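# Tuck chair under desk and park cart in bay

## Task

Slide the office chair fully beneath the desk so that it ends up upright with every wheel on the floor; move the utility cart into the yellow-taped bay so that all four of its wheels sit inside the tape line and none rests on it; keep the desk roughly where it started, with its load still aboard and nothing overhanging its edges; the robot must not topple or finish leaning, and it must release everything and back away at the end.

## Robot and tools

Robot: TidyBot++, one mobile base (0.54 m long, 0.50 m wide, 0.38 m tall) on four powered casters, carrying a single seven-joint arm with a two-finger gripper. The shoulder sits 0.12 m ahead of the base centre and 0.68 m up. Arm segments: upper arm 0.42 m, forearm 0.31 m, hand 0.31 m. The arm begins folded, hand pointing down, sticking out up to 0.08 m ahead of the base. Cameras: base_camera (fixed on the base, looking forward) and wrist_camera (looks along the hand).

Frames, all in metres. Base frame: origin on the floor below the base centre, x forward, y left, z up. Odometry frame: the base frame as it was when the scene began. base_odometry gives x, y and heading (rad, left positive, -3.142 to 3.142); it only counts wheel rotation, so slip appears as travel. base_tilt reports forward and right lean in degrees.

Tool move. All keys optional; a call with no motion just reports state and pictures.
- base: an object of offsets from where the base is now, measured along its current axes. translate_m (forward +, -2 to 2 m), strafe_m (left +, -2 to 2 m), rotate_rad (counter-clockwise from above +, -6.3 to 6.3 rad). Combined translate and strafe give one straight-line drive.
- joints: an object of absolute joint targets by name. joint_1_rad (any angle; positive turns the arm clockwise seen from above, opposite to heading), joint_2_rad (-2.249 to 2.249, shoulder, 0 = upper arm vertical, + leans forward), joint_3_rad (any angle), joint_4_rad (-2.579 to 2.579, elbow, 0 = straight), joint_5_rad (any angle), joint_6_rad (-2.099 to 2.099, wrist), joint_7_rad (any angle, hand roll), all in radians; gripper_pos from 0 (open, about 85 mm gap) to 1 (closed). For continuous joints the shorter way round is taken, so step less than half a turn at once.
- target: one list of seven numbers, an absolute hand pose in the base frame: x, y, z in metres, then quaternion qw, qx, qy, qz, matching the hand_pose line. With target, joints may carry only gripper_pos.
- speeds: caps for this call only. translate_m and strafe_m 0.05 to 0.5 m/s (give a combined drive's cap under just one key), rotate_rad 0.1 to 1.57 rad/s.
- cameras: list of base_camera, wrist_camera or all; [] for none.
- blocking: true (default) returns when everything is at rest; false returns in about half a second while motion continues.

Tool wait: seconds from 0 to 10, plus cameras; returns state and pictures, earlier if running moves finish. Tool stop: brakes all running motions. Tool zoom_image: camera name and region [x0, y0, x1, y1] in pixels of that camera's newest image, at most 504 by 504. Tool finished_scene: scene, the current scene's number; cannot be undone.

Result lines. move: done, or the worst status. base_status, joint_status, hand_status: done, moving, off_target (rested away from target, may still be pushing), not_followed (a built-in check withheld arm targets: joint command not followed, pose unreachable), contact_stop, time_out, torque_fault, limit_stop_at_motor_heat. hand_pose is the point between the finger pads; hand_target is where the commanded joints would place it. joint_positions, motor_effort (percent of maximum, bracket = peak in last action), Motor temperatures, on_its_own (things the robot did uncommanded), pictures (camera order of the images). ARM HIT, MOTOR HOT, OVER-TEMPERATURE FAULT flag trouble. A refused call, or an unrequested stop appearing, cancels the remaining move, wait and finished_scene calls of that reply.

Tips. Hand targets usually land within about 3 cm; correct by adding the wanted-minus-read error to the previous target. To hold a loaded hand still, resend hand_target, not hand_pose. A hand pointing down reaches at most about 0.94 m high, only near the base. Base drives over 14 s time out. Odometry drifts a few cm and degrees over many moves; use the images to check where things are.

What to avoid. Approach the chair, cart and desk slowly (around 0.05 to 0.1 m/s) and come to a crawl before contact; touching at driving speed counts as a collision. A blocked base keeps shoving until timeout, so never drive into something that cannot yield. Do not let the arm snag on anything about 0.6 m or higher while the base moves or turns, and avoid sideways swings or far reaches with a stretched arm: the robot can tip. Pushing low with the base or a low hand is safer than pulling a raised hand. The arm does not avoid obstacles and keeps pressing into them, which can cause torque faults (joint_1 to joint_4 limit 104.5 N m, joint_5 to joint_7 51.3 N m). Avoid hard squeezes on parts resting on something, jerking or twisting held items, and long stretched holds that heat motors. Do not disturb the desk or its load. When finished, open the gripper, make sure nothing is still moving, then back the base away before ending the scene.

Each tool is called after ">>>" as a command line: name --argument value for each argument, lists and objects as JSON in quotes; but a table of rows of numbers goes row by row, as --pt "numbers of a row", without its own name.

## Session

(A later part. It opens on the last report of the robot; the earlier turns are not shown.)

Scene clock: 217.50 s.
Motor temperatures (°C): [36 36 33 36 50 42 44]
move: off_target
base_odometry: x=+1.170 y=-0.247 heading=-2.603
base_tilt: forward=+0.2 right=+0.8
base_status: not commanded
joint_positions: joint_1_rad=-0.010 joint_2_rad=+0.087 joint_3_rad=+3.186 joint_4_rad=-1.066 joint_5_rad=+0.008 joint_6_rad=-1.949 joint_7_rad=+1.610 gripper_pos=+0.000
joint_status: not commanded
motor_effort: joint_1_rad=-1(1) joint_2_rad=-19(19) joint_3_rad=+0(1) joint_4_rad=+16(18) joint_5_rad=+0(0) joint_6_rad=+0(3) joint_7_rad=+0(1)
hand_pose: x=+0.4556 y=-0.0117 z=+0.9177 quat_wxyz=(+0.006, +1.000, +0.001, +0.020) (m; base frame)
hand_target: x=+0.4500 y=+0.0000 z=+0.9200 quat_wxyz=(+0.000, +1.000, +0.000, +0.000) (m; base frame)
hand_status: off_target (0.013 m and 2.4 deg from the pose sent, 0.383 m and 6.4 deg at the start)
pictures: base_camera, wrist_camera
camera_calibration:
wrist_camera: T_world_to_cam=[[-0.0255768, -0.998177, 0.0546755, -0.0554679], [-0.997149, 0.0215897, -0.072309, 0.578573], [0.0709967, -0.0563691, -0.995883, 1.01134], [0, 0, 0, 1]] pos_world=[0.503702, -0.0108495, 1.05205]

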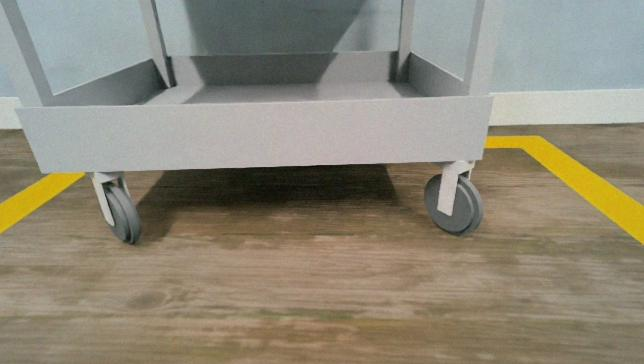

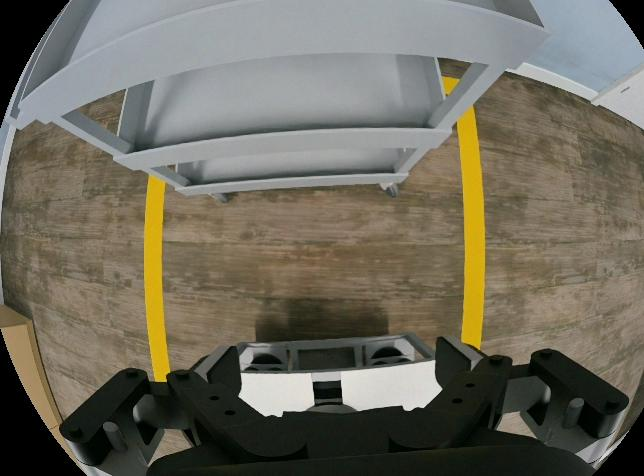

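>>> move --joints '{"joint_7_rad":0.03}' --base '{"translate_m":0.21}' --speeds '{"translate_m":0.15}'

Scene clock: 225.37 s.
Motor temperatures (°C): [36 36 33 36 50 42 44]
move: done
base_odometry: x=+0.990 y=-0.355 heading=-2.604
base_tilt: forward=+0.2 right=+0.8
base_status: done
joint_positions: joint_1_rad=-0.014 joint_2_rad=+0.102 joint_3_rad=+3.186 joint_4_rad=-1.064 joint_5_rad=+0.008 joint_6_rad=-1.959 joint_7_rad=+0.083 gripper_pos=+0.000
joint_status: all done
motor_effort: joint_1_rad=+0(1) joint_2_rad=-19(21) joint_3_rad=+0(1) joint_4_rad=+16(17) joint_5_rad=+1(1) joint_6_rad=+1(3) joint_7_rad=+0(1)
hand_pose: x=+0.4561 y=-0.0103 z=+0.9129 quat_wxyz=(-0.001, +0.724, -0.689, +0.010) (m; base frame)
hand_target: x=+0.4500 y=+0.0000 z=+0.9200 quat_wxyz=(+0.000, +0.715, -0.699, +0.000) (m; base frame)
hand_status: not commanded
pictures: base_camera, wrist_camera
camera_calibration:
wrist_camera: T_world_to_cam=[[-0.999338, -0.0243475, 0.0270331, 0.425611], [-0.0255426, 0.99867, -0.0447795, 0.120468], [-0.0259069, -0.0454404, -0.998631, 1.0535], [0, 0, 0, 1]] pos_world=[0.4557, -0.0620738, 1.04595]

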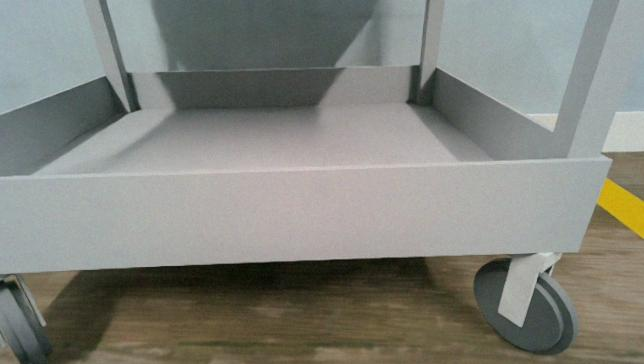

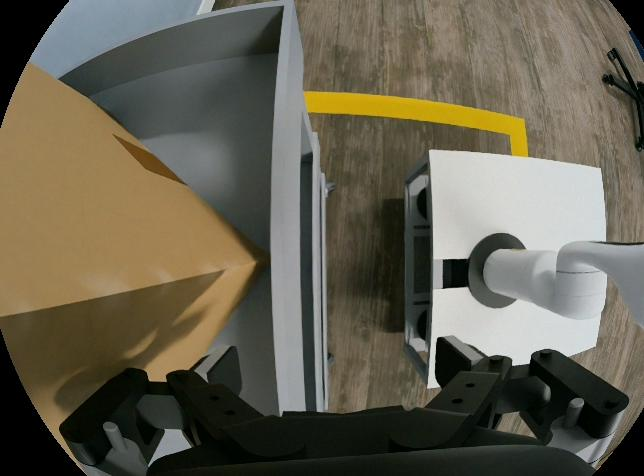

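>>> move --base '{"translate_m":0.025,"strafe_m":0.11}' --speeds '{"translate_m":0.1}'

Scene clock: 232.27 s.
Motor temperatures (°C): [36 36 33 36 50 41 44]
move: done
base_odometry: x=+1.025 y=-0.462 heading=-2.605
base_tilt: forward=+0.1 right=+0.8
base_status: done
joint_positions: joint_1_rad=-0.019 joint_2_rad=+0.102 joint_3_rad=+3.186 joint_4_rad=-1.064 joint_5_rad=+0.008 joint_6_rad=-1.959 joint_7_rad=+0.083 gripper_pos=+0.000
joint_status: not commanded
motor_effort: joint_1_rad=+0(3) joint_2_rad=-19(20) joint_3_rad=+0(2) joint_4_rad=+16(16) joint_5_rad=+0(1) joint_6_rad=+1(2) joint_7_rad=+0(1)
hand_pose: x=+0.4561 y=-0.0084 z=+0.9129 quat_wxyz=(-0.001, +0.726, -0.687, +0.010) (m; base frame)
hand_target: x=+0.4500 y=+0.0000 z=+0.9200 quat_wxyz=(+0.000, +0.715, -0.699, +0.000) (m; base frame)
hand_status: not commanded
pictures: base_camera, wrist_camera
camera_calibration:
wrist_camera: T_world_to_cam=[[-0.999194, -0.0296894, 0.0270026, 0.425625], [-0.0308786, 0.998521, -0.0447445, 0.121059], [-0.0256342, -0.0455423, -0.998633, 1.05347], [0, 0, 0, 1]] pos_world=[0.456025, -0.0602661, 1.04595]

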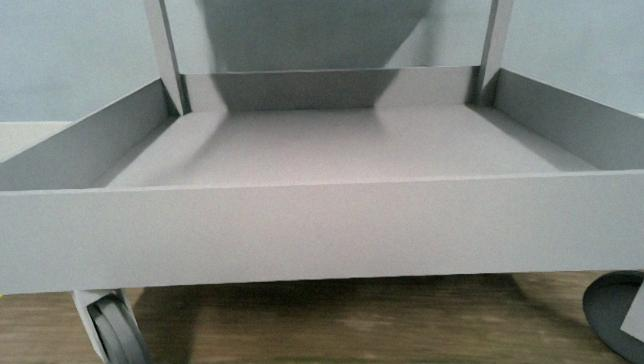

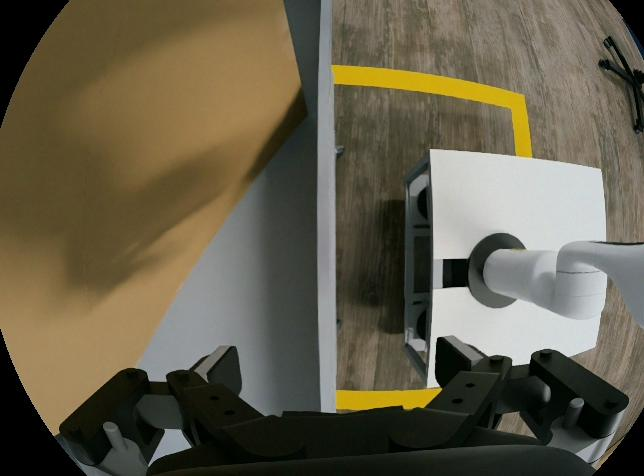

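>>> move --target '[0.45,0,0.865,0,0.715,-0.699,0]' --cameras '["wrist_camera"]'

>>> move --joints '{"gripper_pos":1}' --cameras '["wrist_camera"]'

Scene clock: 236.80 s.
Motor temperatures (°C): [36 36 33 36 50 41 44]
move: off_target
base_odometry: x=+1.025 y=-0.462 heading=-2.605
base_tilt: forward=+0.2 right=+0.8
base_status: not commanded
joint_positions: joint_1_rad=-0.063 joint_2_rad=+0.079 joint_3_rad=+3.209 joint_4_rad=-1.256 joint_5_rad=+0.008 joint_6_rad=-1.861 joint_7_rad=+0.083 gripper_pos=+0.000
joint_status: not commanded
motor_effort: joint_1_rad=+0(1) joint_2_rad=-19(20) joint_3_rad=+0(1) joint_4_rad=+16(17) joint_5_rad=+0(1) joint_6_rad=+0(1) joint_7_rad=+0(1)
hand_pose: x=+0.4417 y=-0.0013 z=+0.8637 quat_wxyz=(+0.023, +0.734, -0.679, -0.016) (m; base frame)
hand_target: x=+0.4500 y=+0.0000 z=+0.8650 quat_wxyz=(+0.000, +0.715, -0.699, +0.000) (m; base frame)
hand_status: off_target (0.009 m and 4.5 deg from the pose sent, 0.049 m and 2.2 deg at the start)
pictures: wrist_camera
camera_calibration:
wrist_camera: T_world_to_cam=[[-0.993891, -0.0513417, 0.0976998, 0.34931], [-0.0556347, 0.997579, -0.0417338, 0.119644], [-0.0953205, -0.0469143, -0.994341, 1.03134], [0, 0, 0, 1]] pos_world=[0.45214, -0.053035, 0.99637]

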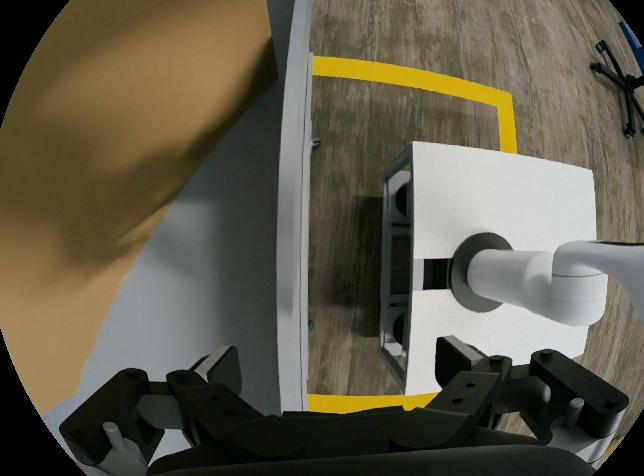

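Scene clock: 237.97 s.
Motor temperatures (°C): [36 36 33 36 50 41 44]
move: off_target
base_odometry: x=+1.025 y=-0.462 heading=-2.605
base_tilt: forward=+0.1 right=+0.8
base_status: not commanded
joint_positions: joint_1_rad=-0.063 joint_2_rad=+0.075 joint_3_rad=+3.224 joint_4_rad=-1.258 joint_5_rad=+0.008 joint_6_rad=-1.809 joint_7_rad=+0.064 gripper_pos=+0.964
joint_status: gripper_pos off_target (ended at +0.964, target +1.000)
motor_effort: joint_1_rad=-2(4) joint_2_rad=-18(20) joint_3_rad=-2(3) joint_4_rad=+16(17) joint_5_rad=+0(2) joint_6_rad=+0(7) joint_7_rad=+3(5)
hand_pose: x=+0.4567 y=-0.0061 z=+0.8642 quat_wxyz=(+0.005, +0.722, -0.692, +0.005) (m; base frame)
hand_target: x=+0.4500 y=+0.0000 z=+0.8650 quat_wxyz=(+0.000, +0.715, -0.699, +0.000) (m; base frame)
hand_status: not commanded
pictures: wrist_camera
camera_calibration:
wrist_camera: T_world_to_cam=[[-0.998906, -0.0178083, 0.0432332, 0.413539], [-0.0197901, 0.998752, -0.0458525, 0.11249], [-0.0423627, -0.0466579, -0.998012, 1.012], [0, 0, 0, 1]] pos_world=[0.458184, -0.0577673, 0.997268]

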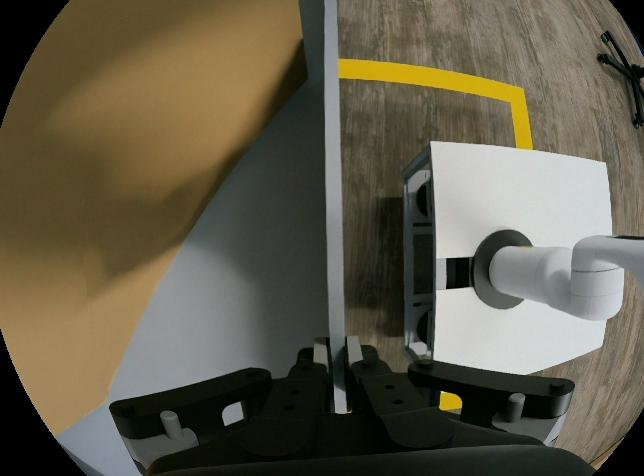

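Gripped. Pulling back slowly, then releasing and backing off to check.

>>> move --base '{"translate_m":-0.32}' --speeds '{"translate_m":0.08}'

Scene clock: 244.97 s.
Motor temperatures (°C): [36 36 33 36 50 41 44]
move: done
base_odometry: x=+1.300 y=-0.299 heading=-2.605
base_tilt: forward=+0.1 right=+0.7
base_status: done
joint_positions: joint_1_rad=-0.114 joint_2_rad=+0.068 joint_3_rad=+3.203 joint_4_rad=-1.266 joint_5_rad=-0.020 joint_6_rad=-1.798 joint_7_rad=+0.064 gripper_pos=+0.964
joint_status: not commanded
motor_effort: joint_1_rad=+8(9) joint_2_rad=-18(25) joint_3_rad=+8(9) joint_4_rad=+17(19) joint_5_rad=+8(8) joint_6_rad=+1(8) joint_7_rad=-5(7)
hand_pose: x=+0.4562 y=+0.0258 z=+0.8641 quat_wxyz=(-0.009, +0.748, -0.663, -0.002) (m; base frame)
hand_target: x=+0.4500 y=+0.0000 z=+0.8650 quat_wxyz=(+0.000, +0.715, -0.699, +0.000) (m; base frame)
hand_status: not commanded
pictures: base_camera, wrist_camera
camera_calibration:
wrist_camera: T_world_to_cam=[[-0.994897, -0.0956546, 0.0320915, 0.423385], [-0.096235, 0.995213, -0.0170518, 0.0906802], [-0.0303067, -0.0200531, -0.999339, 1.00836], [0, 0, 0, 1]] pos_world=[0.460511, -0.0295267, 0.995648]

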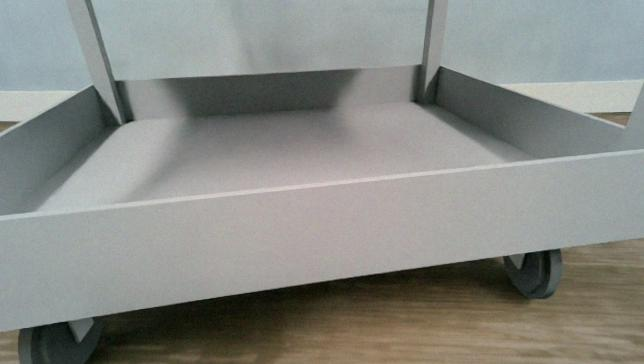

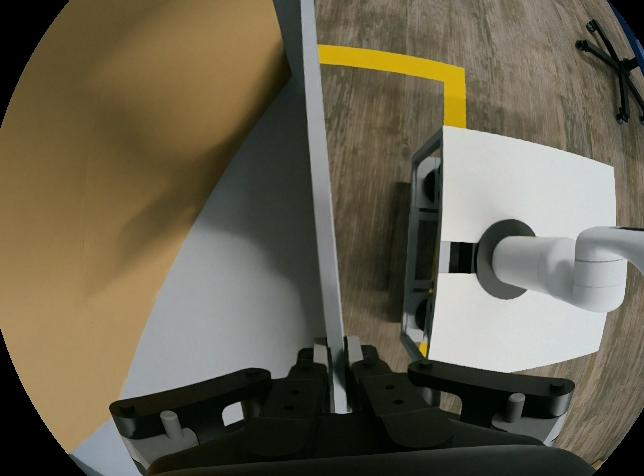

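>>> move --joints '{"gripper_pos":0}' --cameras '[]'

>>> move --target '[0.45,0.02,0.925,0,0.735,-0.678,0]' --cameras '[]'

>>> move --base '{"translate_m":-0.45}' --speeds '{"translate_m":0.3}' --cameras '["base_camera"]'

>>> move --joints '{"joint_7_rad":1.6}'

Scene clock: 250.13 s.
Motor temperatures (°C): [36 36 33 36 50 41 44]
move: done
base_odometry: x=+1.300 y=-0.299 heading=-2.605
base_tilt: forward=+0.1 right=+0.8
base_status: not commanded
joint_positions: joint_1_rad=-0.073 joint_2_rad=+0.068 joint_3_rad=+3.230 joint_4_rad=-1.267 joint_5_rad=-0.001 joint_6_rad=-1.798 joint_7_rad=+0.053 gripper_pos=+0.000
joint_status: all done
motor_effort: joint_1_rad=-1(8) joint_2_rad=-19(22) joint_3_rad=+0(9) joint_4_rad=+17(20) joint_5_rad=+0(7) joint_6_rad=+0(2) joint_7_rad=+0(6)
hand_pose: x=+0.4572 y=-0.0023 z=+0.8637 quat_wxyz=(-0.001, +0.721, -0.693, +0.005) (m; base frame)
hand_target: x=+0.4500 y=+0.0000 z=+0.8650 quat_wxyz=(+0.000, +0.715, -0.699, +0.000) (m; base frame)
hand_status: not commanded
pictures: none
No camera images: "cameras" was empty.

Scene clock: 251.43 s.
Motor temperatures (°C): [36 36 33 36 50 41 44]
move: off_target
base_odometry: x=+1.300 y=-0.299 heading=-2.605
base_tilt: forward=+0.2 right=+0.8
base_status: not commanded
joint_positions: joint_1_rad=-0.145 joint_2_rad=+0.092 joint_3_rad=+3.246 joint_4_rad=-1.040 joint_5_rad=-0.001 joint_6_rad=-1.967 joint_7_rad=+0.053 gripper_pos=+0.000
joint_status: not commanded
motor_effort: joint_1_rad=-1(2) joint_2_rad=-19(20) joint_3_rad=+0(1) joint_4_rad=+16(18) joint_5_rad=+0(1) joint_6_rad=+1(2) joint_7_rad=+0(1)
hand_pose: x=+0.4561 y=+0.0179 z=+0.9232 quat_wxyz=(-0.012, +0.740, -0.672, +0.018) (m; base frame)
hand_target: x=+0.4500 y=+0.0200 z=+0.9250 quat_wxyz=(+0.000, +0.735, -0.678, +0.000) (m; base frame)
hand_status: off_target (0.007 m and 2.6 deg from the pose sent, 0.066 m and 2.5 deg at the start)
pictures: none
No camera images: "cameras" was empty.

Scene clock: 253.83 s.
Motor temperatures (°C): [36 36 33 36 50 41 44]
move: done
base_odometry: x=+1.687 y=-0.069 heading=-2.605
base_tilt: forward=+0.2 right=+0.8
base_status: done
joint_positions: joint_1_rad=-0.145 joint_2_rad=+0.108 joint_3_rad=+3.247 joint_4_rad=-1.040 joint_5_rad=-0.001 joint_6_rad=-1.975 joint_7_rad=+0.053 gripper_pos=+0.000
joint_status: not commanded
motor_effort: joint_1_rad=-1(1) joint_2_rad=-19(22) joint_3_rad=+0(1) joint_4_rad=+16(16) joint_5_rad=+0(1) joint_6_rad=+0(2) joint_7_rad=+0(1)
hand_pose: x=+0.4573 y=+0.0181 z=+0.9181 quat_wxyz=(-0.003, +0.740, -0.673, +0.011) (m; base frame)
hand_target: x=+0.4500 y=+0.0200 z=+0.9250 quat_wxyz=(+0.000, +0.735, -0.678, +0.000) (m; base frame)
hand_status: not commanded
pictures: base_camera

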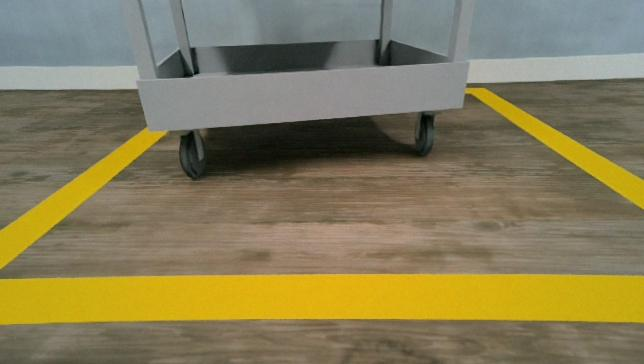

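Scene clock: 255.93 s.
Motor temperatures (°C): [36 36 33 36 50 41 44]
move: done
base_odometry: x=+1.687 y=-0.069 heading=-2.605
base_tilt: forward=+0.2 right=+0.8
base_status: not commanded
joint_positions: joint_1_rad=-0.145 joint_2_rad=+0.108 joint_3_rad=+3.247 joint_4_rad=-1.040 joint_5_rad=-0.001 joint_6_rad=-1.975 joint_7_rad=+1.548 gripper_pos=+0.000
joint_status: all done
motor_effort: joint_1_rad=+0(1) joint_2_rad=-19(20) joint_3_rad=+0(1) joint_4_rad=+16(16) joint_5_rad=+0(0) joint_6_rad=+1(1) joint_7_rad=+1(1)
hand_pose: x=+0.4573 y=+0.0182 z=+0.9181 quat_wxyz=(+0.005, +1.000, +0.009, +0.010) (m; base frame)
hand_target: x=+0.4500 y=+0.0200 z=+0.9250 quat_wxyz=(+0.000, +0.999, +0.034, +0.000) (m; base frame)
hand_status: not commanded
pictures: base_camera, wrist_camera
camera_calibration:
wrist_camera: T_world_to_cam=[[-0.00743256, -0.998597, 0.0524257, -0.0318389], [-0.998643, 0.00471043, -0.0518572, 0.561866], [0.0515375, -0.05274, -0.997277, 1.02346], [0, 0, 0, 1]] pos_world=[0.50812, 0.0195364, 1.05148]

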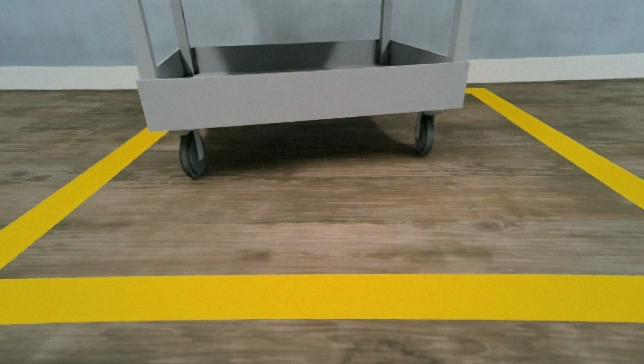

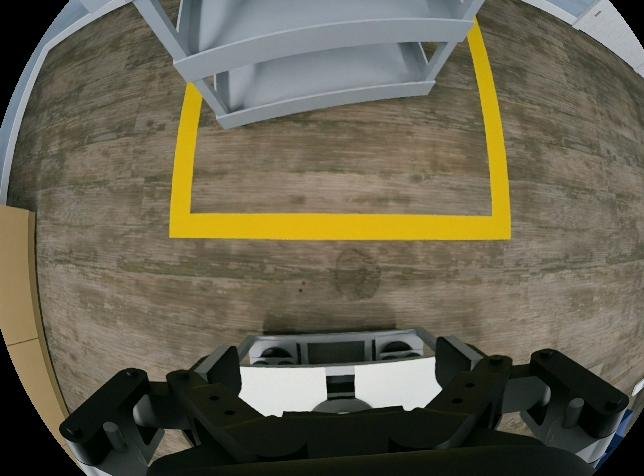

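>>> move --base '{"rotate_rad":-1.5}' --joints '{"joint_1_rad":0.03,"joint_2_rad":-0.34,"joint_3_rad":3.18,"joint_4_rad":-2.54,"joint_5_rad":0,"joint_6_rad":0.3,"joint_7_rad":1.6}'

Scene clock: 265.13 s.
Motor temperatures (°C): [36 36 33 36 50 41 44]
move: done
base_odometry: x=+1.687 y=-0.069 heading=+2.179
base_tilt: forward=+0.1 right=+0.8
base_status: done
joint_positions: joint_1_rad=+0.017 joint_2_rad=-0.322 joint_3_rad=+3.202 joint_4_rad=-2.523 joint_5_rad=-0.001 joint_6_rad=+0.242 joint_7_rad=+1.548 gripper_pos=+0.000
joint_status: all done
motor_effort: joint_1_rad=-1(4) joint_2_rad=-7(23) joint_3_rad=+0(3) joint_4_rad=+19(21) joint_5_rad=+0(1) joint_6_rad=+9(10) joint_7_rad=+0(1)
hand_pose: x=+0.5275 y=-0.0308 z=+0.7776 quat_wxyz=(+0.006, +0.829, -0.046, +0.557) (m; base frame)
hand_target: x=+0.5270 y=-0.0271 z=+0.7929 quat_wxyz=(+0.023, +0.813, -0.019, +0.581) (m; base frame)
hand_status: not commanded
pictures: base_camera, wrist_camera
camera_calibration:
wrist_camera: T_world_to_cam=[[-0.131897, -0.99012, -0.0476072, 0.0708561], [-0.343987, 0.0907604, -0.934578, 0.968624], [0.929664, -0.106892, -0.35256, -0.0891061], [0, 0, 0, 1]] pos_world=[0.425379, -0.0272814, 0.877212]

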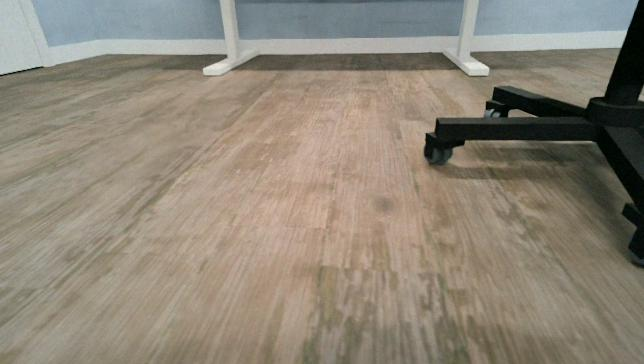

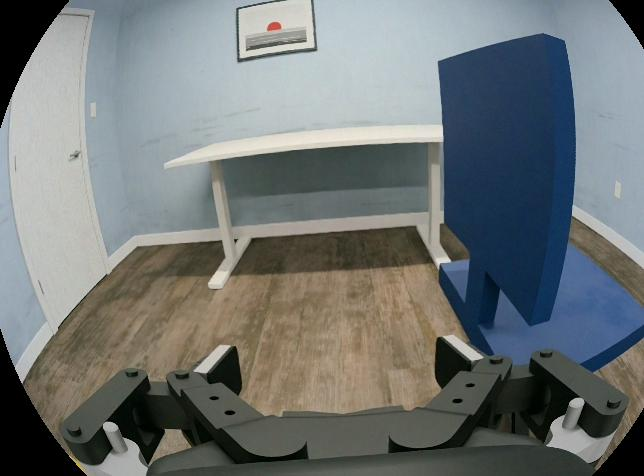

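>>> move --base '{"rotate_rad":-0.07,"strafe_m":-0.28,"translate_m":-0.1}' --joints '{"joint_6_rad":0.7,"joint_1_rad":0.04}'

Scene clock: 295.87 s.
Motor temperatures (°C): [36 36 33 36 50 41 44]
move: done
base_odometry: x=+1.974 y=+0.009 heading=+2.108
base_tilt: forward=+0.2 right=+0.8
base_status: done
joint_positions: joint_1_rad=+0.032 joint_2_rad=-0.328 joint_3_rad=+3.191 joint_4_rad=-2.532 joint_5_rad=-0.001 joint_6_rad=+0.645 joint_7_rad=+1.548 gripper_pos=+0.000
joint_status: all done
motor_effort: joint_1_rad=-1(2) joint_2_rad=-7(9) joint_3_rad=+0(2) joint_4_rad=+19(21) joint_5_rad=+0(1) joint_6_rad=+9(11) joint_7_rad=+0(1)
hand_pose: x=+0.5473 y=-0.0361 z=+0.8977 quat_wxyz=(+0.014, +0.702, -0.042, +0.711) (m; base frame)
hand_target: x=+0.5425 y=-0.0340 z=+0.9155 quat_wxyz=(+0.034, +0.681, -0.021, +0.731) (m; base frame)
hand_status: not commanded
pictures: base_camera, wrist_camera
camera_calibration:
wrist_camera: T_world_to_cam=[[-0.121332, -0.9905, -0.064712, 0.0835133], [0.0479197, 0.0592727, -0.997091, 0.928655], [0.991455, -0.12408, 0.0402728, -0.4528], [0, 0, 0, 1]] pos_world=[0.414563, -0.0285072, 0.949594]

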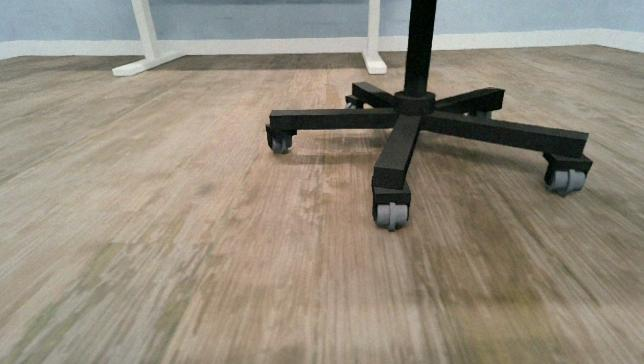

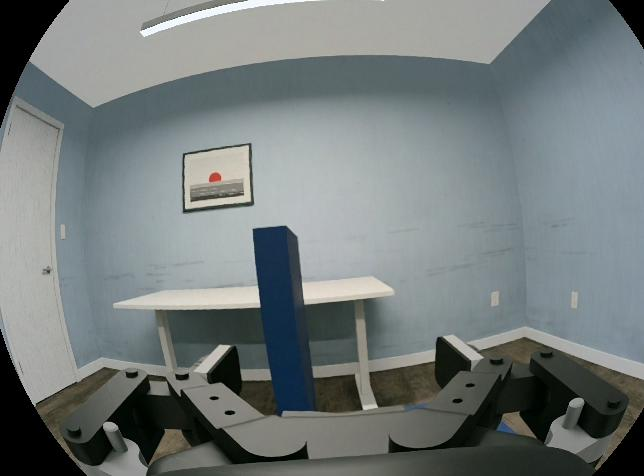

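>>> move --base '{"rotate_rad":0.08,"translate_m":0.22,"strafe_m":0.0}' --speeds '{"translate_m":0.2}'

Scene clock: 301.93 s.
Motor temperatures (°C): [36 36 33 36 50 42 44]
move: done
base_odometry: x=+1.861 y=+0.198 heading=+2.188
base_tilt: forward=+0.1 right=+0.8
base_status: done
joint_positions: joint_1_rad=+0.033 joint_2_rad=-0.332 joint_3_rad=+3.189 joint_4_rad=-2.532 joint_5_rad=-0.001 joint_6_rad=+0.646 joint_7_rad=+1.548 gripper_pos=+0.000
joint_status: not commanded
motor_effort: joint_1_rad=-1(2) joint_2_rad=-7(10) joint_3_rad=+0(2) joint_4_rad=+20(20) joint_5_rad=+0(1) joint_6_rad=+10(10) joint_7_rad=+0(1)
hand_pose: x=+0.5464 y=-0.0356 z=+0.8998 quat_wxyz=(+0.014, +0.700, -0.041, +0.713) (m; base frame)
hand_target: x=+0.5425 y=-0.0340 z=+0.9155 quat_wxyz=(+0.034, +0.681, -0.021, +0.731) (m; base frame)
hand_status: not commanded
pictures: base_camera, wrist_camera
camera_calibration:
wrist_camera: T_world_to_cam=[[-0.120273, -0.990645, -0.0644749, 0.0832263], [0.0531341, 0.0584295, -0.996876, 0.927731], [0.991318, -0.123323, 0.0456096, -0.456627], [0, 0, 0, 1]] pos_world=[0.413379, -0.028072, 0.951026]

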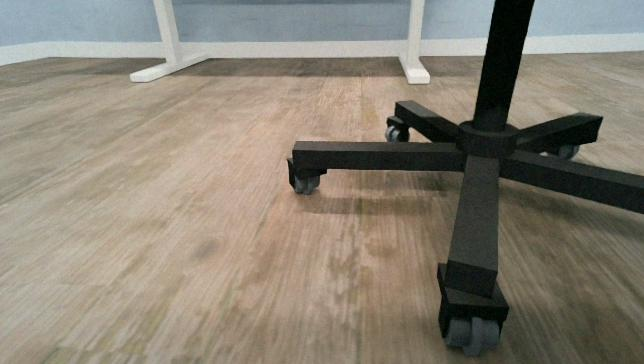

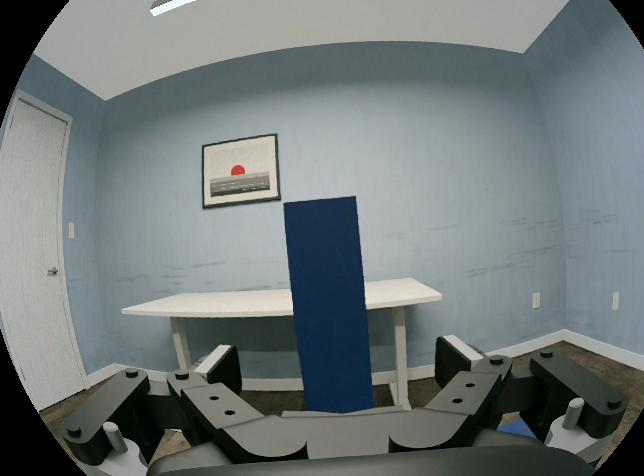

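>>> move --base '{"translate_m":0.15,"strafe_m":-0.01}' --speeds '{"translate_m":0.08}'

>>> move --joints '{"gripper_pos":1}'

Scene clock: 308.50 s.
Motor temperatures (°C): [36 36 33 35 50 42 44]
move: done
base_odometry: x=+1.783 y=+0.326 heading=+2.188
base_tilt: forward=+0.1 right=+0.8
base_status: done
joint_positions: joint_1_rad=+0.026 joint_2_rad=-0.341 joint_3_rad=+3.168 joint_4_rad=-2.539 joint_5_rad=+0.000 joint_6_rad=+0.648 joint_7_rad=+1.548 gripper_pos=+0.000
joint_status: not commanded
motor_effort: joint_1_rad=+3(5) joint_2_rad=-6(8) joint_3_rad=+4(6) joint_4_rad=+20(23) joint_5_rad=-2(3) joint_6_rad=+10(10) joint_7_rad=+0(1)
hand_pose: x=+0.5439 y=-0.0223 z=+0.9004 quat_wxyz=(+0.007, +0.699, -0.029, +0.714) (m; base frame)
hand_target: x=+0.5425 y=-0.0340 z=+0.9155 quat_wxyz=(+0.034, +0.681, -0.021, +0.731) (m; base frame)
hand_status: not commanded
pictures: base_camera, wrist_camera
camera_calibration:
wrist_camera: T_world_to_cam=[[-0.0926303, -0.994067, -0.0570085, 0.07434], [0.0552832, 0.0520318, -0.997114, 0.926535], [0.994165, -0.0955146, 0.0501355, -0.457525], [0, 0, 0, 1]] pos_world=[0.410519, -0.0180107, 0.951037]

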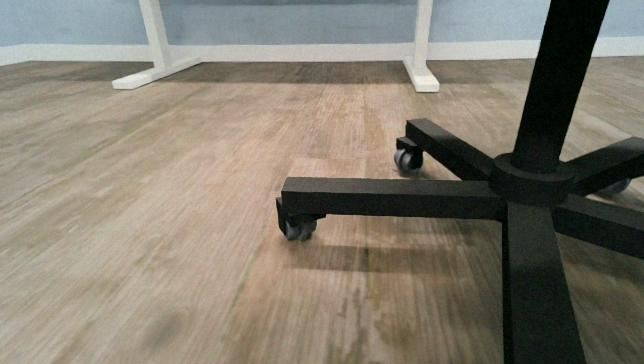

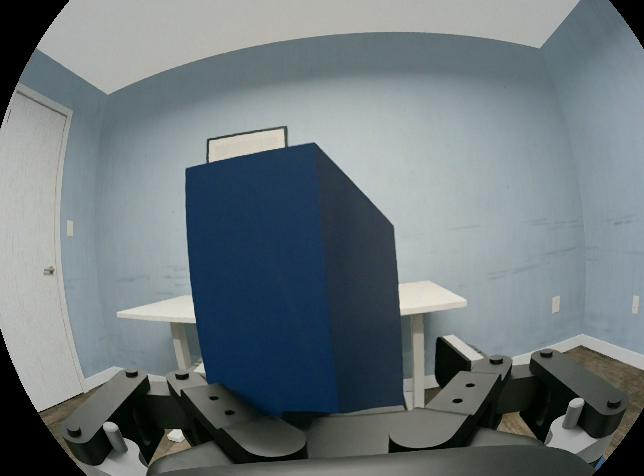

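Scene clock: 309.73 s.
Motor temperatures (°C): [36 36 33 36 50 42 44]
move: off_target
base_odometry: x=+1.783 y=+0.326 heading=+2.188
base_tilt: forward=+0.1 right=+0.8
base_status: not commanded
joint_positions: joint_1_rad=+0.062 joint_2_rad=-0.355 joint_3_rad=+3.191 joint_4_rad=-2.553 joint_5_rad=-0.002 joint_6_rad=+0.656 joint_7_rad=+1.583 gripper_pos=+0.566
joint_status: gripper_pos off_target (ended at +0.566, target +1.000)
motor_effort: joint_1_rad=-3(8) joint_2_rad=-2(5) joint_3_rad=-1(9) joint_4_rad=+22(26) joint_5_rad=-1(5) joint_6_rad=+8(10) joint_7_rad=-4(7)
hand_pose: x=+0.5363 y=-0.0480 z=+0.9012 quat_wxyz=(+0.037, +0.695, -0.041, +0.716) (m; base frame)
hand_target: x=+0.5425 y=-0.0340 z=+0.9155 quat_wxyz=(+0.034, +0.681, -0.021, +0.731) (m; base frame)
hand_status: not commanded
pictures: base_camera, wrist_camera
camera_calibration:
wrist_camera: T_world_to_cam=[[-0.150969, -0.987992, -0.0328761, 0.057896], [0.0640681, 0.0234083, -0.997671, 0.923578], [0.98646, -0.152724, 0.0597648, -0.459745], [0, 0, 0, 1]] pos_world=[0.403088, -0.0346326, 0.950807]

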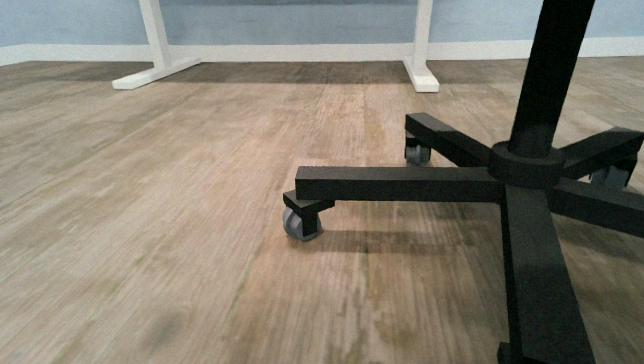

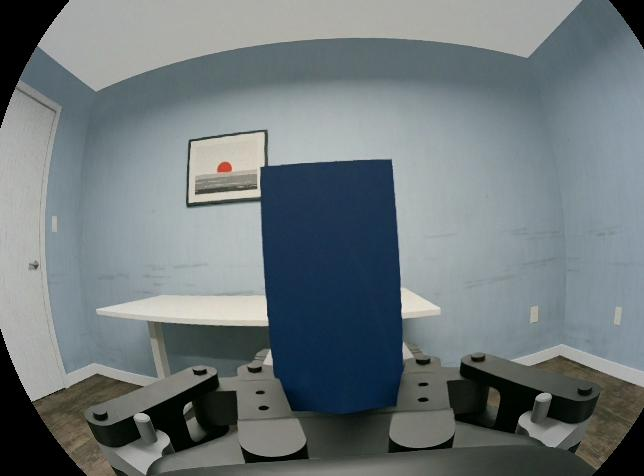

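>>> move --base '{"rotate_rad":0.4,"translate_m":0.05}' --speeds '{"rotate_rad":0.2,"translate_m":0.05}'

>>> move --base '{"rotate_rad":0.5,"strafe_m":-0.06}' --speeds '{"rotate_rad":0.2,"strafe_m":0.05}'

Scene clock: 321.90 s.
Motor temperatures (°C): [36 36 33 36 50 42 44]
move: done
base_odometry: x=+1.754 y=+0.367 heading=+2.586
base_tilt: forward=+0.1 right=+0.8
base_status: done
joint_positions: joint_1_rad=+0.116 joint_2_rad=-0.358 joint_3_rad=+3.256 joint_4_rad=-2.557 joint_5_rad=-0.023 joint_6_rad=+0.664 joint_7_rad=+1.614 gripper_pos=+0.566
joint_status: not commanded
motor_effort: joint_1_rad=-13(23) joint_2_rad=-6(7) joint_3_rad=-13(21) joint_4_rad=+19(25) joint_5_rad=+5(10) joint_6_rad=+8(10) joint_7_rad=-8(12)
hand_pose: x=+0.5255 y=-0.1046 z=+0.9014 quat_wxyz=(+0.080, +0.690, -0.088, +0.714) (m; base frame)
hand_target: x=+0.5425 y=-0.0340 z=+0.9155 quat_wxyz=(+0.034, +0.681, -0.021, +0.731) (m; base frame)
hand_status: not commanded
pictures: base_camera, wrist_camera
camera_calibration:
wrist_camera: T_world_to_cam=[[-0.276997, -0.959961, -0.0418046, 0.0775782], [0.0719747, 0.0226557, -0.997149, 0.921036], [0.958171, -0.279216, 0.0628174, -0.458908], [0, 0, 0, 1]] pos_world=[0.39491, -0.0745292, 0.950481]

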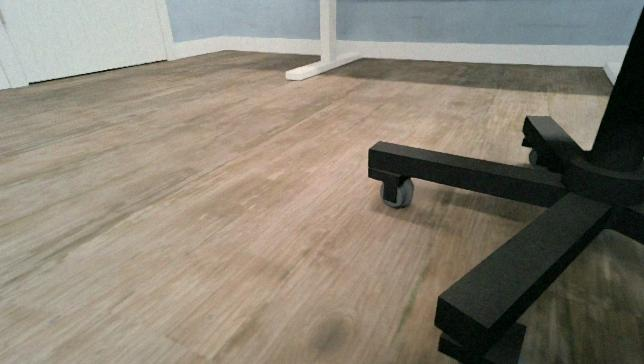

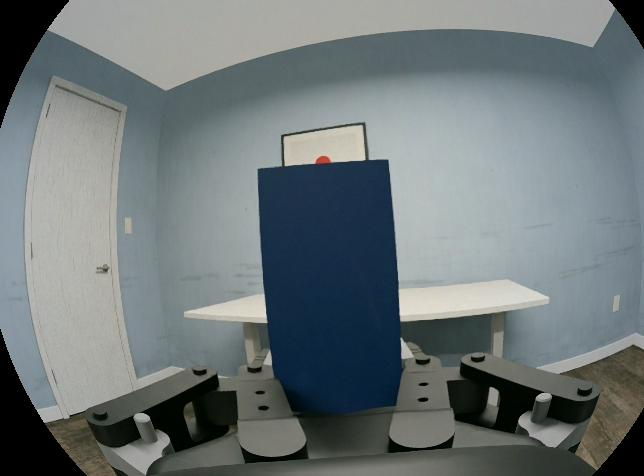

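Scene clock: 325.07 s.
Motor temperatures (°C): [36 36 33 36 50 42 44]
move: done
base_odometry: x=+1.785 y=+0.418 heading=+3.083
base_tilt: forward=+0.1 right=+0.8
base_status: done
joint_positions: joint_1_rad=+0.115 joint_2_rad=-0.357 joint_3_rad=+3.256 joint_4_rad=-2.558 joint_5_rad=-0.033 joint_6_rad=+0.666 joint_7_rad=+1.621 gripper_pos=+0.566
joint_status: not commanded
motor_effort: joint_1_rad=-13(22) joint_2_rad=-6(7) joint_3_rad=-12(22) joint_4_rad=+21(23) joint_5_rad=+5(10) joint_6_rad=+8(10) joint_7_rad=-7(12)
hand_pose: x=+0.5253 y=-0.1060 z=+0.9014 quat_wxyz=(+0.082, +0.689, -0.091, +0.714) (m; base frame)
hand_target: x=+0.5425 y=-0.0340 z=+0.9155 quat_wxyz=(+0.034, +0.681, -0.021, +0.731) (m; base frame)
hand_status: not commanded
pictures: base_camera, wrist_camera
camera_calibration:
wrist_camera: T_world_to_cam=[[-0.281913, -0.958476, -0.0430077, 0.0799779], [0.0728737, 0.0233053, -0.997069, 0.920635], [0.956668, -0.284221, 0.0632776, -0.459245], [0, 0, 0, 1]] pos_world=[0.394802, -0.0753259, 0.950436]

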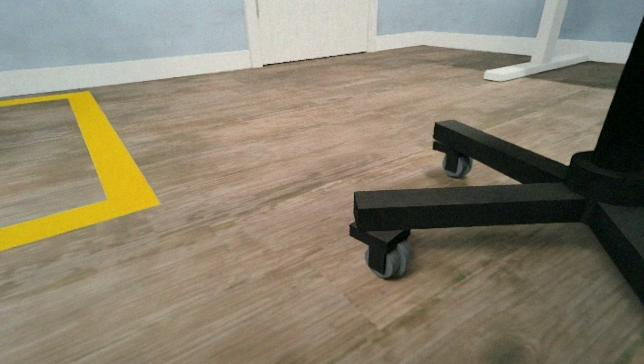

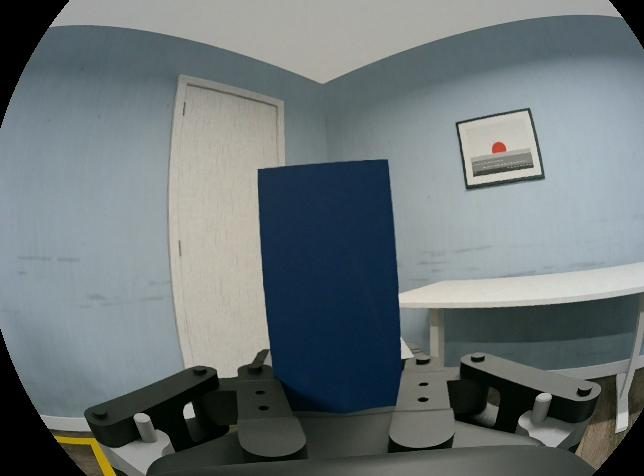

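>>> move --base '{"rotate_rad":0.6,"strafe_m":-0.1}' --speeds '{"rotate_rad":0.2,"strafe_m":0.05}'

Scene clock: 331.57 s.
Motor temperatures (°C): [36 36 33 36 50 42 44]
move: done
base_odometry: x=+1.791 y=+0.518 heading=-2.603
base_tilt: forward=+0.1 right=+0.8
base_status: done
joint_positions: joint_1_rad=+0.117 joint_2_rad=-0.357 joint_3_rad=+3.257 joint_4_rad=-2.558 joint_5_rad=-0.039 joint_6_rad=+0.667 joint_7_rad=+1.625 gripper_pos=+0.566
joint_status: not commanded
motor_effort: joint_1_rad=-13(22) joint_2_rad=-6(7) joint_3_rad=-13(21) joint_4_rad=+21(23) joint_5_rad=+5(10) joint_6_rad=+8(10) joint_7_rad=-7(13)
hand_pose: x=+0.5247 y=-0.1087 z=+0.9015 quat_wxyz=(+0.084, +0.689, -0.093, +0.714) (m; base frame)
hand_target: x=+0.5425 y=-0.0340 z=+0.9155 quat_wxyz=(+0.034, +0.681, -0.021, +0.731) (m; base frame)
hand_status: not commanded
pictures: base_camera, wrist_camera
camera_calibration:
wrist_camera: T_world_to_cam=[[-0.288689, -0.956432, -0.0435584, 0.0815703], [0.0735296, 0.0232128, -0.997023, 0.920394], [0.954595, -0.291032, 0.0636248, -0.459436], [0, 0, 0, 1]] pos_world=[0.394447, -0.077059, 0.950438]

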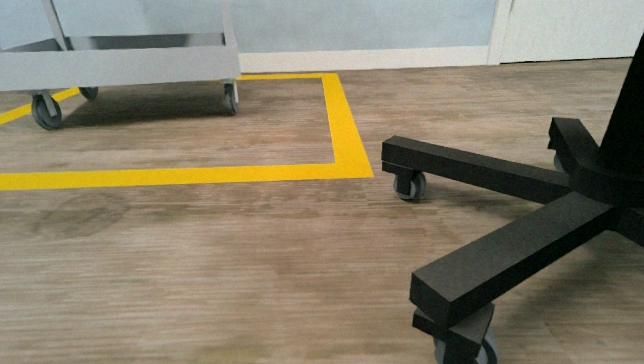

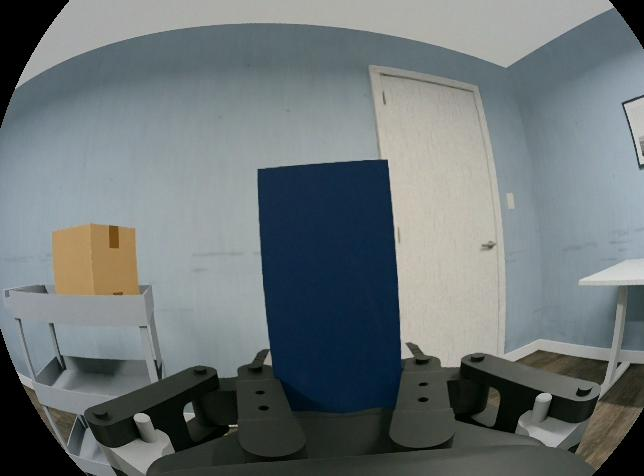

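>>> move --base '{"rotate_rad":0.28,"strafe_m":-0.1,"translate_m":-0.05}' --speeds '{"rotate_rad":0.2,"strafe_m":0.08}' --cameras '[]'

>>> move --base '{"translate_m":-0.19,"strafe_m":-0.66}' --speeds '{"strafe_m":0.12}'

Scene clock: 344.77 s.
Motor temperatures (°C): [36 36 33 36 50 41 44]
move: done
base_odometry: x=+1.783 y=+0.630 heading=-2.323
base_tilt: forward=+0.1 right=+0.8
base_status: done
joint_positions: joint_1_rad=+0.127 joint_2_rad=-0.357 joint_3_rad=+3.264 joint_4_rad=-2.558 joint_5_rad=-0.041 joint_6_rad=+0.668 joint_7_rad=+1.627 gripper_pos=+0.566
joint_status: not commanded
motor_effort: joint_1_rad=-14(21) joint_2_rad=-5(7) joint_3_rad=-14(20) joint_4_rad=+20(21) joint_5_rad=+4(10) joint_6_rad=+8(9) joint_7_rad=-10(12)
hand_pose: x=+0.5230 y=-0.1159 z=+0.9014 quat_wxyz=(+0.089, +0.688, -0.100, +0.713) (m; base frame)
hand_target: x=+0.5425 y=-0.0340 z=+0.9155 quat_wxyz=(+0.034, +0.681, -0.021, +0.731) (m; base frame)
hand_status: not commanded
pictures: none
No camera images: "cameras" was empty.

Scene clock: 351.17 s.
Motor temperatures (°C): [36 36 33 36 50 41 44]
move: done
base_odometry: x=+1.431 y=+1.219 heading=-2.322
base_tilt: forward=+0.1 right=+0.8
base_status: done
joint_positions: joint_1_rad=-0.047 joint_2_rad=-0.339 joint_3_rad=+3.097 joint_4_rad=-2.545 joint_5_rad=+0.025 joint_6_rad=+0.669 joint_7_rad=+1.584 gripper_pos=+0.570
joint_status: not commanded
motor_effort: joint_1_rad=+14(21) joint_2_rad=-8(11) joint_3_rad=+14(21) joint_4_rad=+19(27) joint_5_rad=-4(9) joint_6_rad=+8(15) joint_7_rad=+10(13)
hand_pose: x=+0.5402 y=+0.0474 z=+0.9021 quat_wxyz=(-0.020, +0.693, +0.054, +0.718) (m; base frame)
hand_target: x=+0.5425 y=-0.0340 z=+0.9155 quat_wxyz=(+0.034, +0.681, -0.021, +0.731) (m; base frame)
hand_status: not commanded
pictures: base_camera, wrist_camera
camera_calibration:
wrist_camera: T_world_to_cam=[[0.0619234, -0.99783, 0.0223868, -0.0115937], [0.0669032, -0.0182296, -0.997593, 0.922319], [0.995836, 0.0632721, 0.0656291, -0.469735], [0, 0, 0, 1]] pos_world=[0.406791, 0.0349661, 0.951187]

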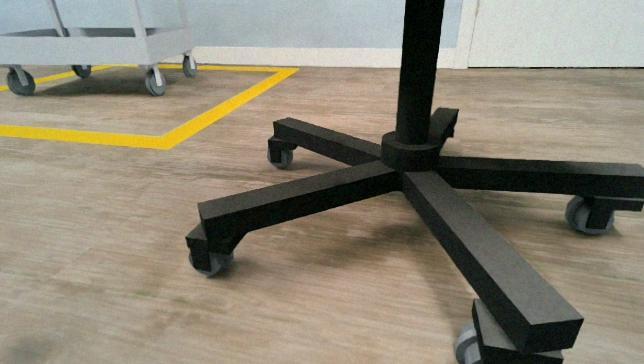

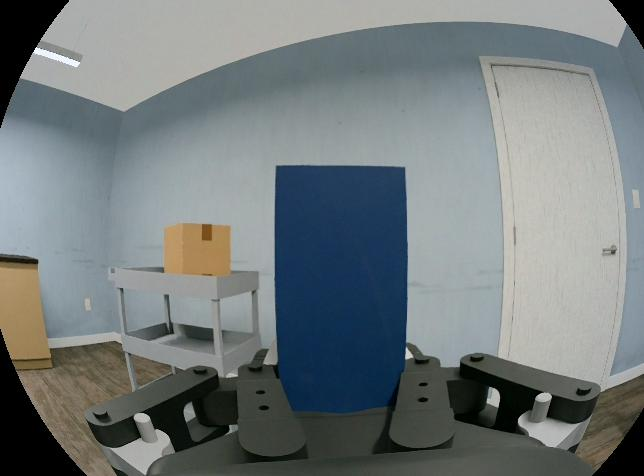

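>>> move --base '{"rotate_rad":-0.34,"strafe_m":-0.02}' --speeds '{"rotate_rad":0.2,"strafe_m":0.05}' --cameras '[]'

>>> move --base '{"translate_m":0.05,"strafe_m":-0.5}' --speeds '{"strafe_m":0.12}'

Scene clock: 360.07 s.
Motor temperatures (°C): [36 36 33 36 50 41 44]
move: done
base_odometry: x=+1.416 y=+1.233 heading=-2.659
base_tilt: forward=+0.2 right=+0.7
base_status: done
joint_positions: joint_1_rad=-0.051 joint_2_rad=-0.334 joint_3_rad=+3.088 joint_4_rad=-2.542 joint_5_rad=+0.035 joint_6_rad=+0.670 joint_7_rad=+1.570 gripper_pos=+0.570
joint_status: not commanded
motor_effort: joint_1_rad=+14(24) joint_2_rad=-11(11) joint_3_rad=+14(24) joint_4_rad=+17(20) joint_5_rad=-7(9) joint_6_rad=+9(10) joint_7_rad=+8(14)
hand_pose: x=+0.5409 y=+0.0550 z=+0.9022 quat_wxyz=(-0.028, +0.693, +0.059, +0.718) (m; base frame)
hand_target: x=+0.5425 y=-0.0340 z=+0.9155 quat_wxyz=(+0.034, +0.681, -0.021, +0.731) (m; base frame)
hand_status: not commanded
pictures: none
No camera images: "cameras" was empty.

Scene clock: 364.87 s.
Motor temperatures (°C): [36 36 33 36 50 41 44]
move: done
base_odometry: x=+1.139 y=+1.652 heading=-2.659
base_tilt: forward=+0.1 right=+0.8
base_status: done
joint_positions: joint_1_rad=-0.048 joint_2_rad=-0.336 joint_3_rad=+3.091 joint_4_rad=-2.543 joint_5_rad=+0.036 joint_6_rad=+0.670 joint_7_rad=+1.569 gripper_pos=+0.570
joint_status: not commanded
motor_effort: joint_1_rad=+14(22) joint_2_rad=-9(11) joint_3_rad=+15(23) joint_4_rad=+18(23) joint_5_rad=-6(9) joint_6_rad=+9(9) joint_7_rad=+7(12)
hand_pose: x=+0.5405 y=+0.0529 z=+0.9022 quat_wxyz=(-0.027, +0.693, +0.057, +0.718) (m; base frame)
hand_target: x=+0.5425 y=-0.0340 z=+0.9155 quat_wxyz=(+0.034, +0.681, -0.021, +0.731) (m; base frame)
hand_status: not commanded
pictures: base_camera, wrist_camera
camera_calibration:
wrist_camera: T_world_to_cam=[[0.0758275, -0.996953, 0.0182975, -0.0100032], [0.066793, -0.0132306, -0.997679, 0.922347], [0.994881, 0.0768737, 0.0655863, -0.470512], [0, 0, 0, 1]] pos_world=[0.407256, 0.0384005, 0.951249]

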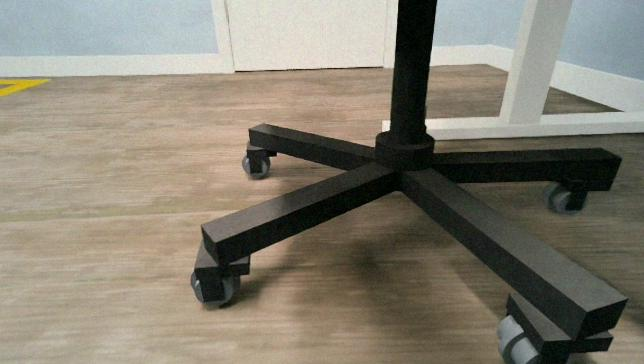

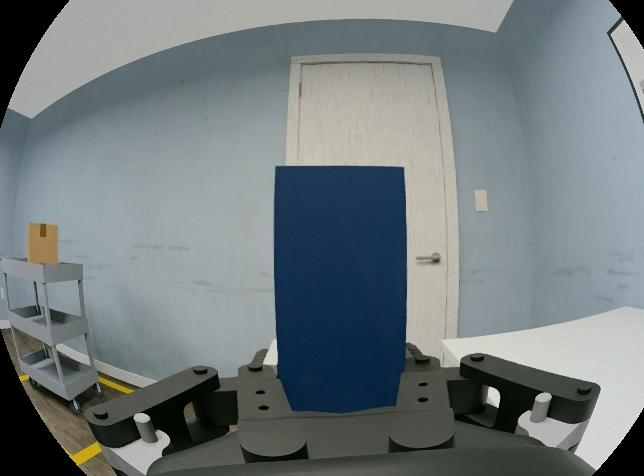

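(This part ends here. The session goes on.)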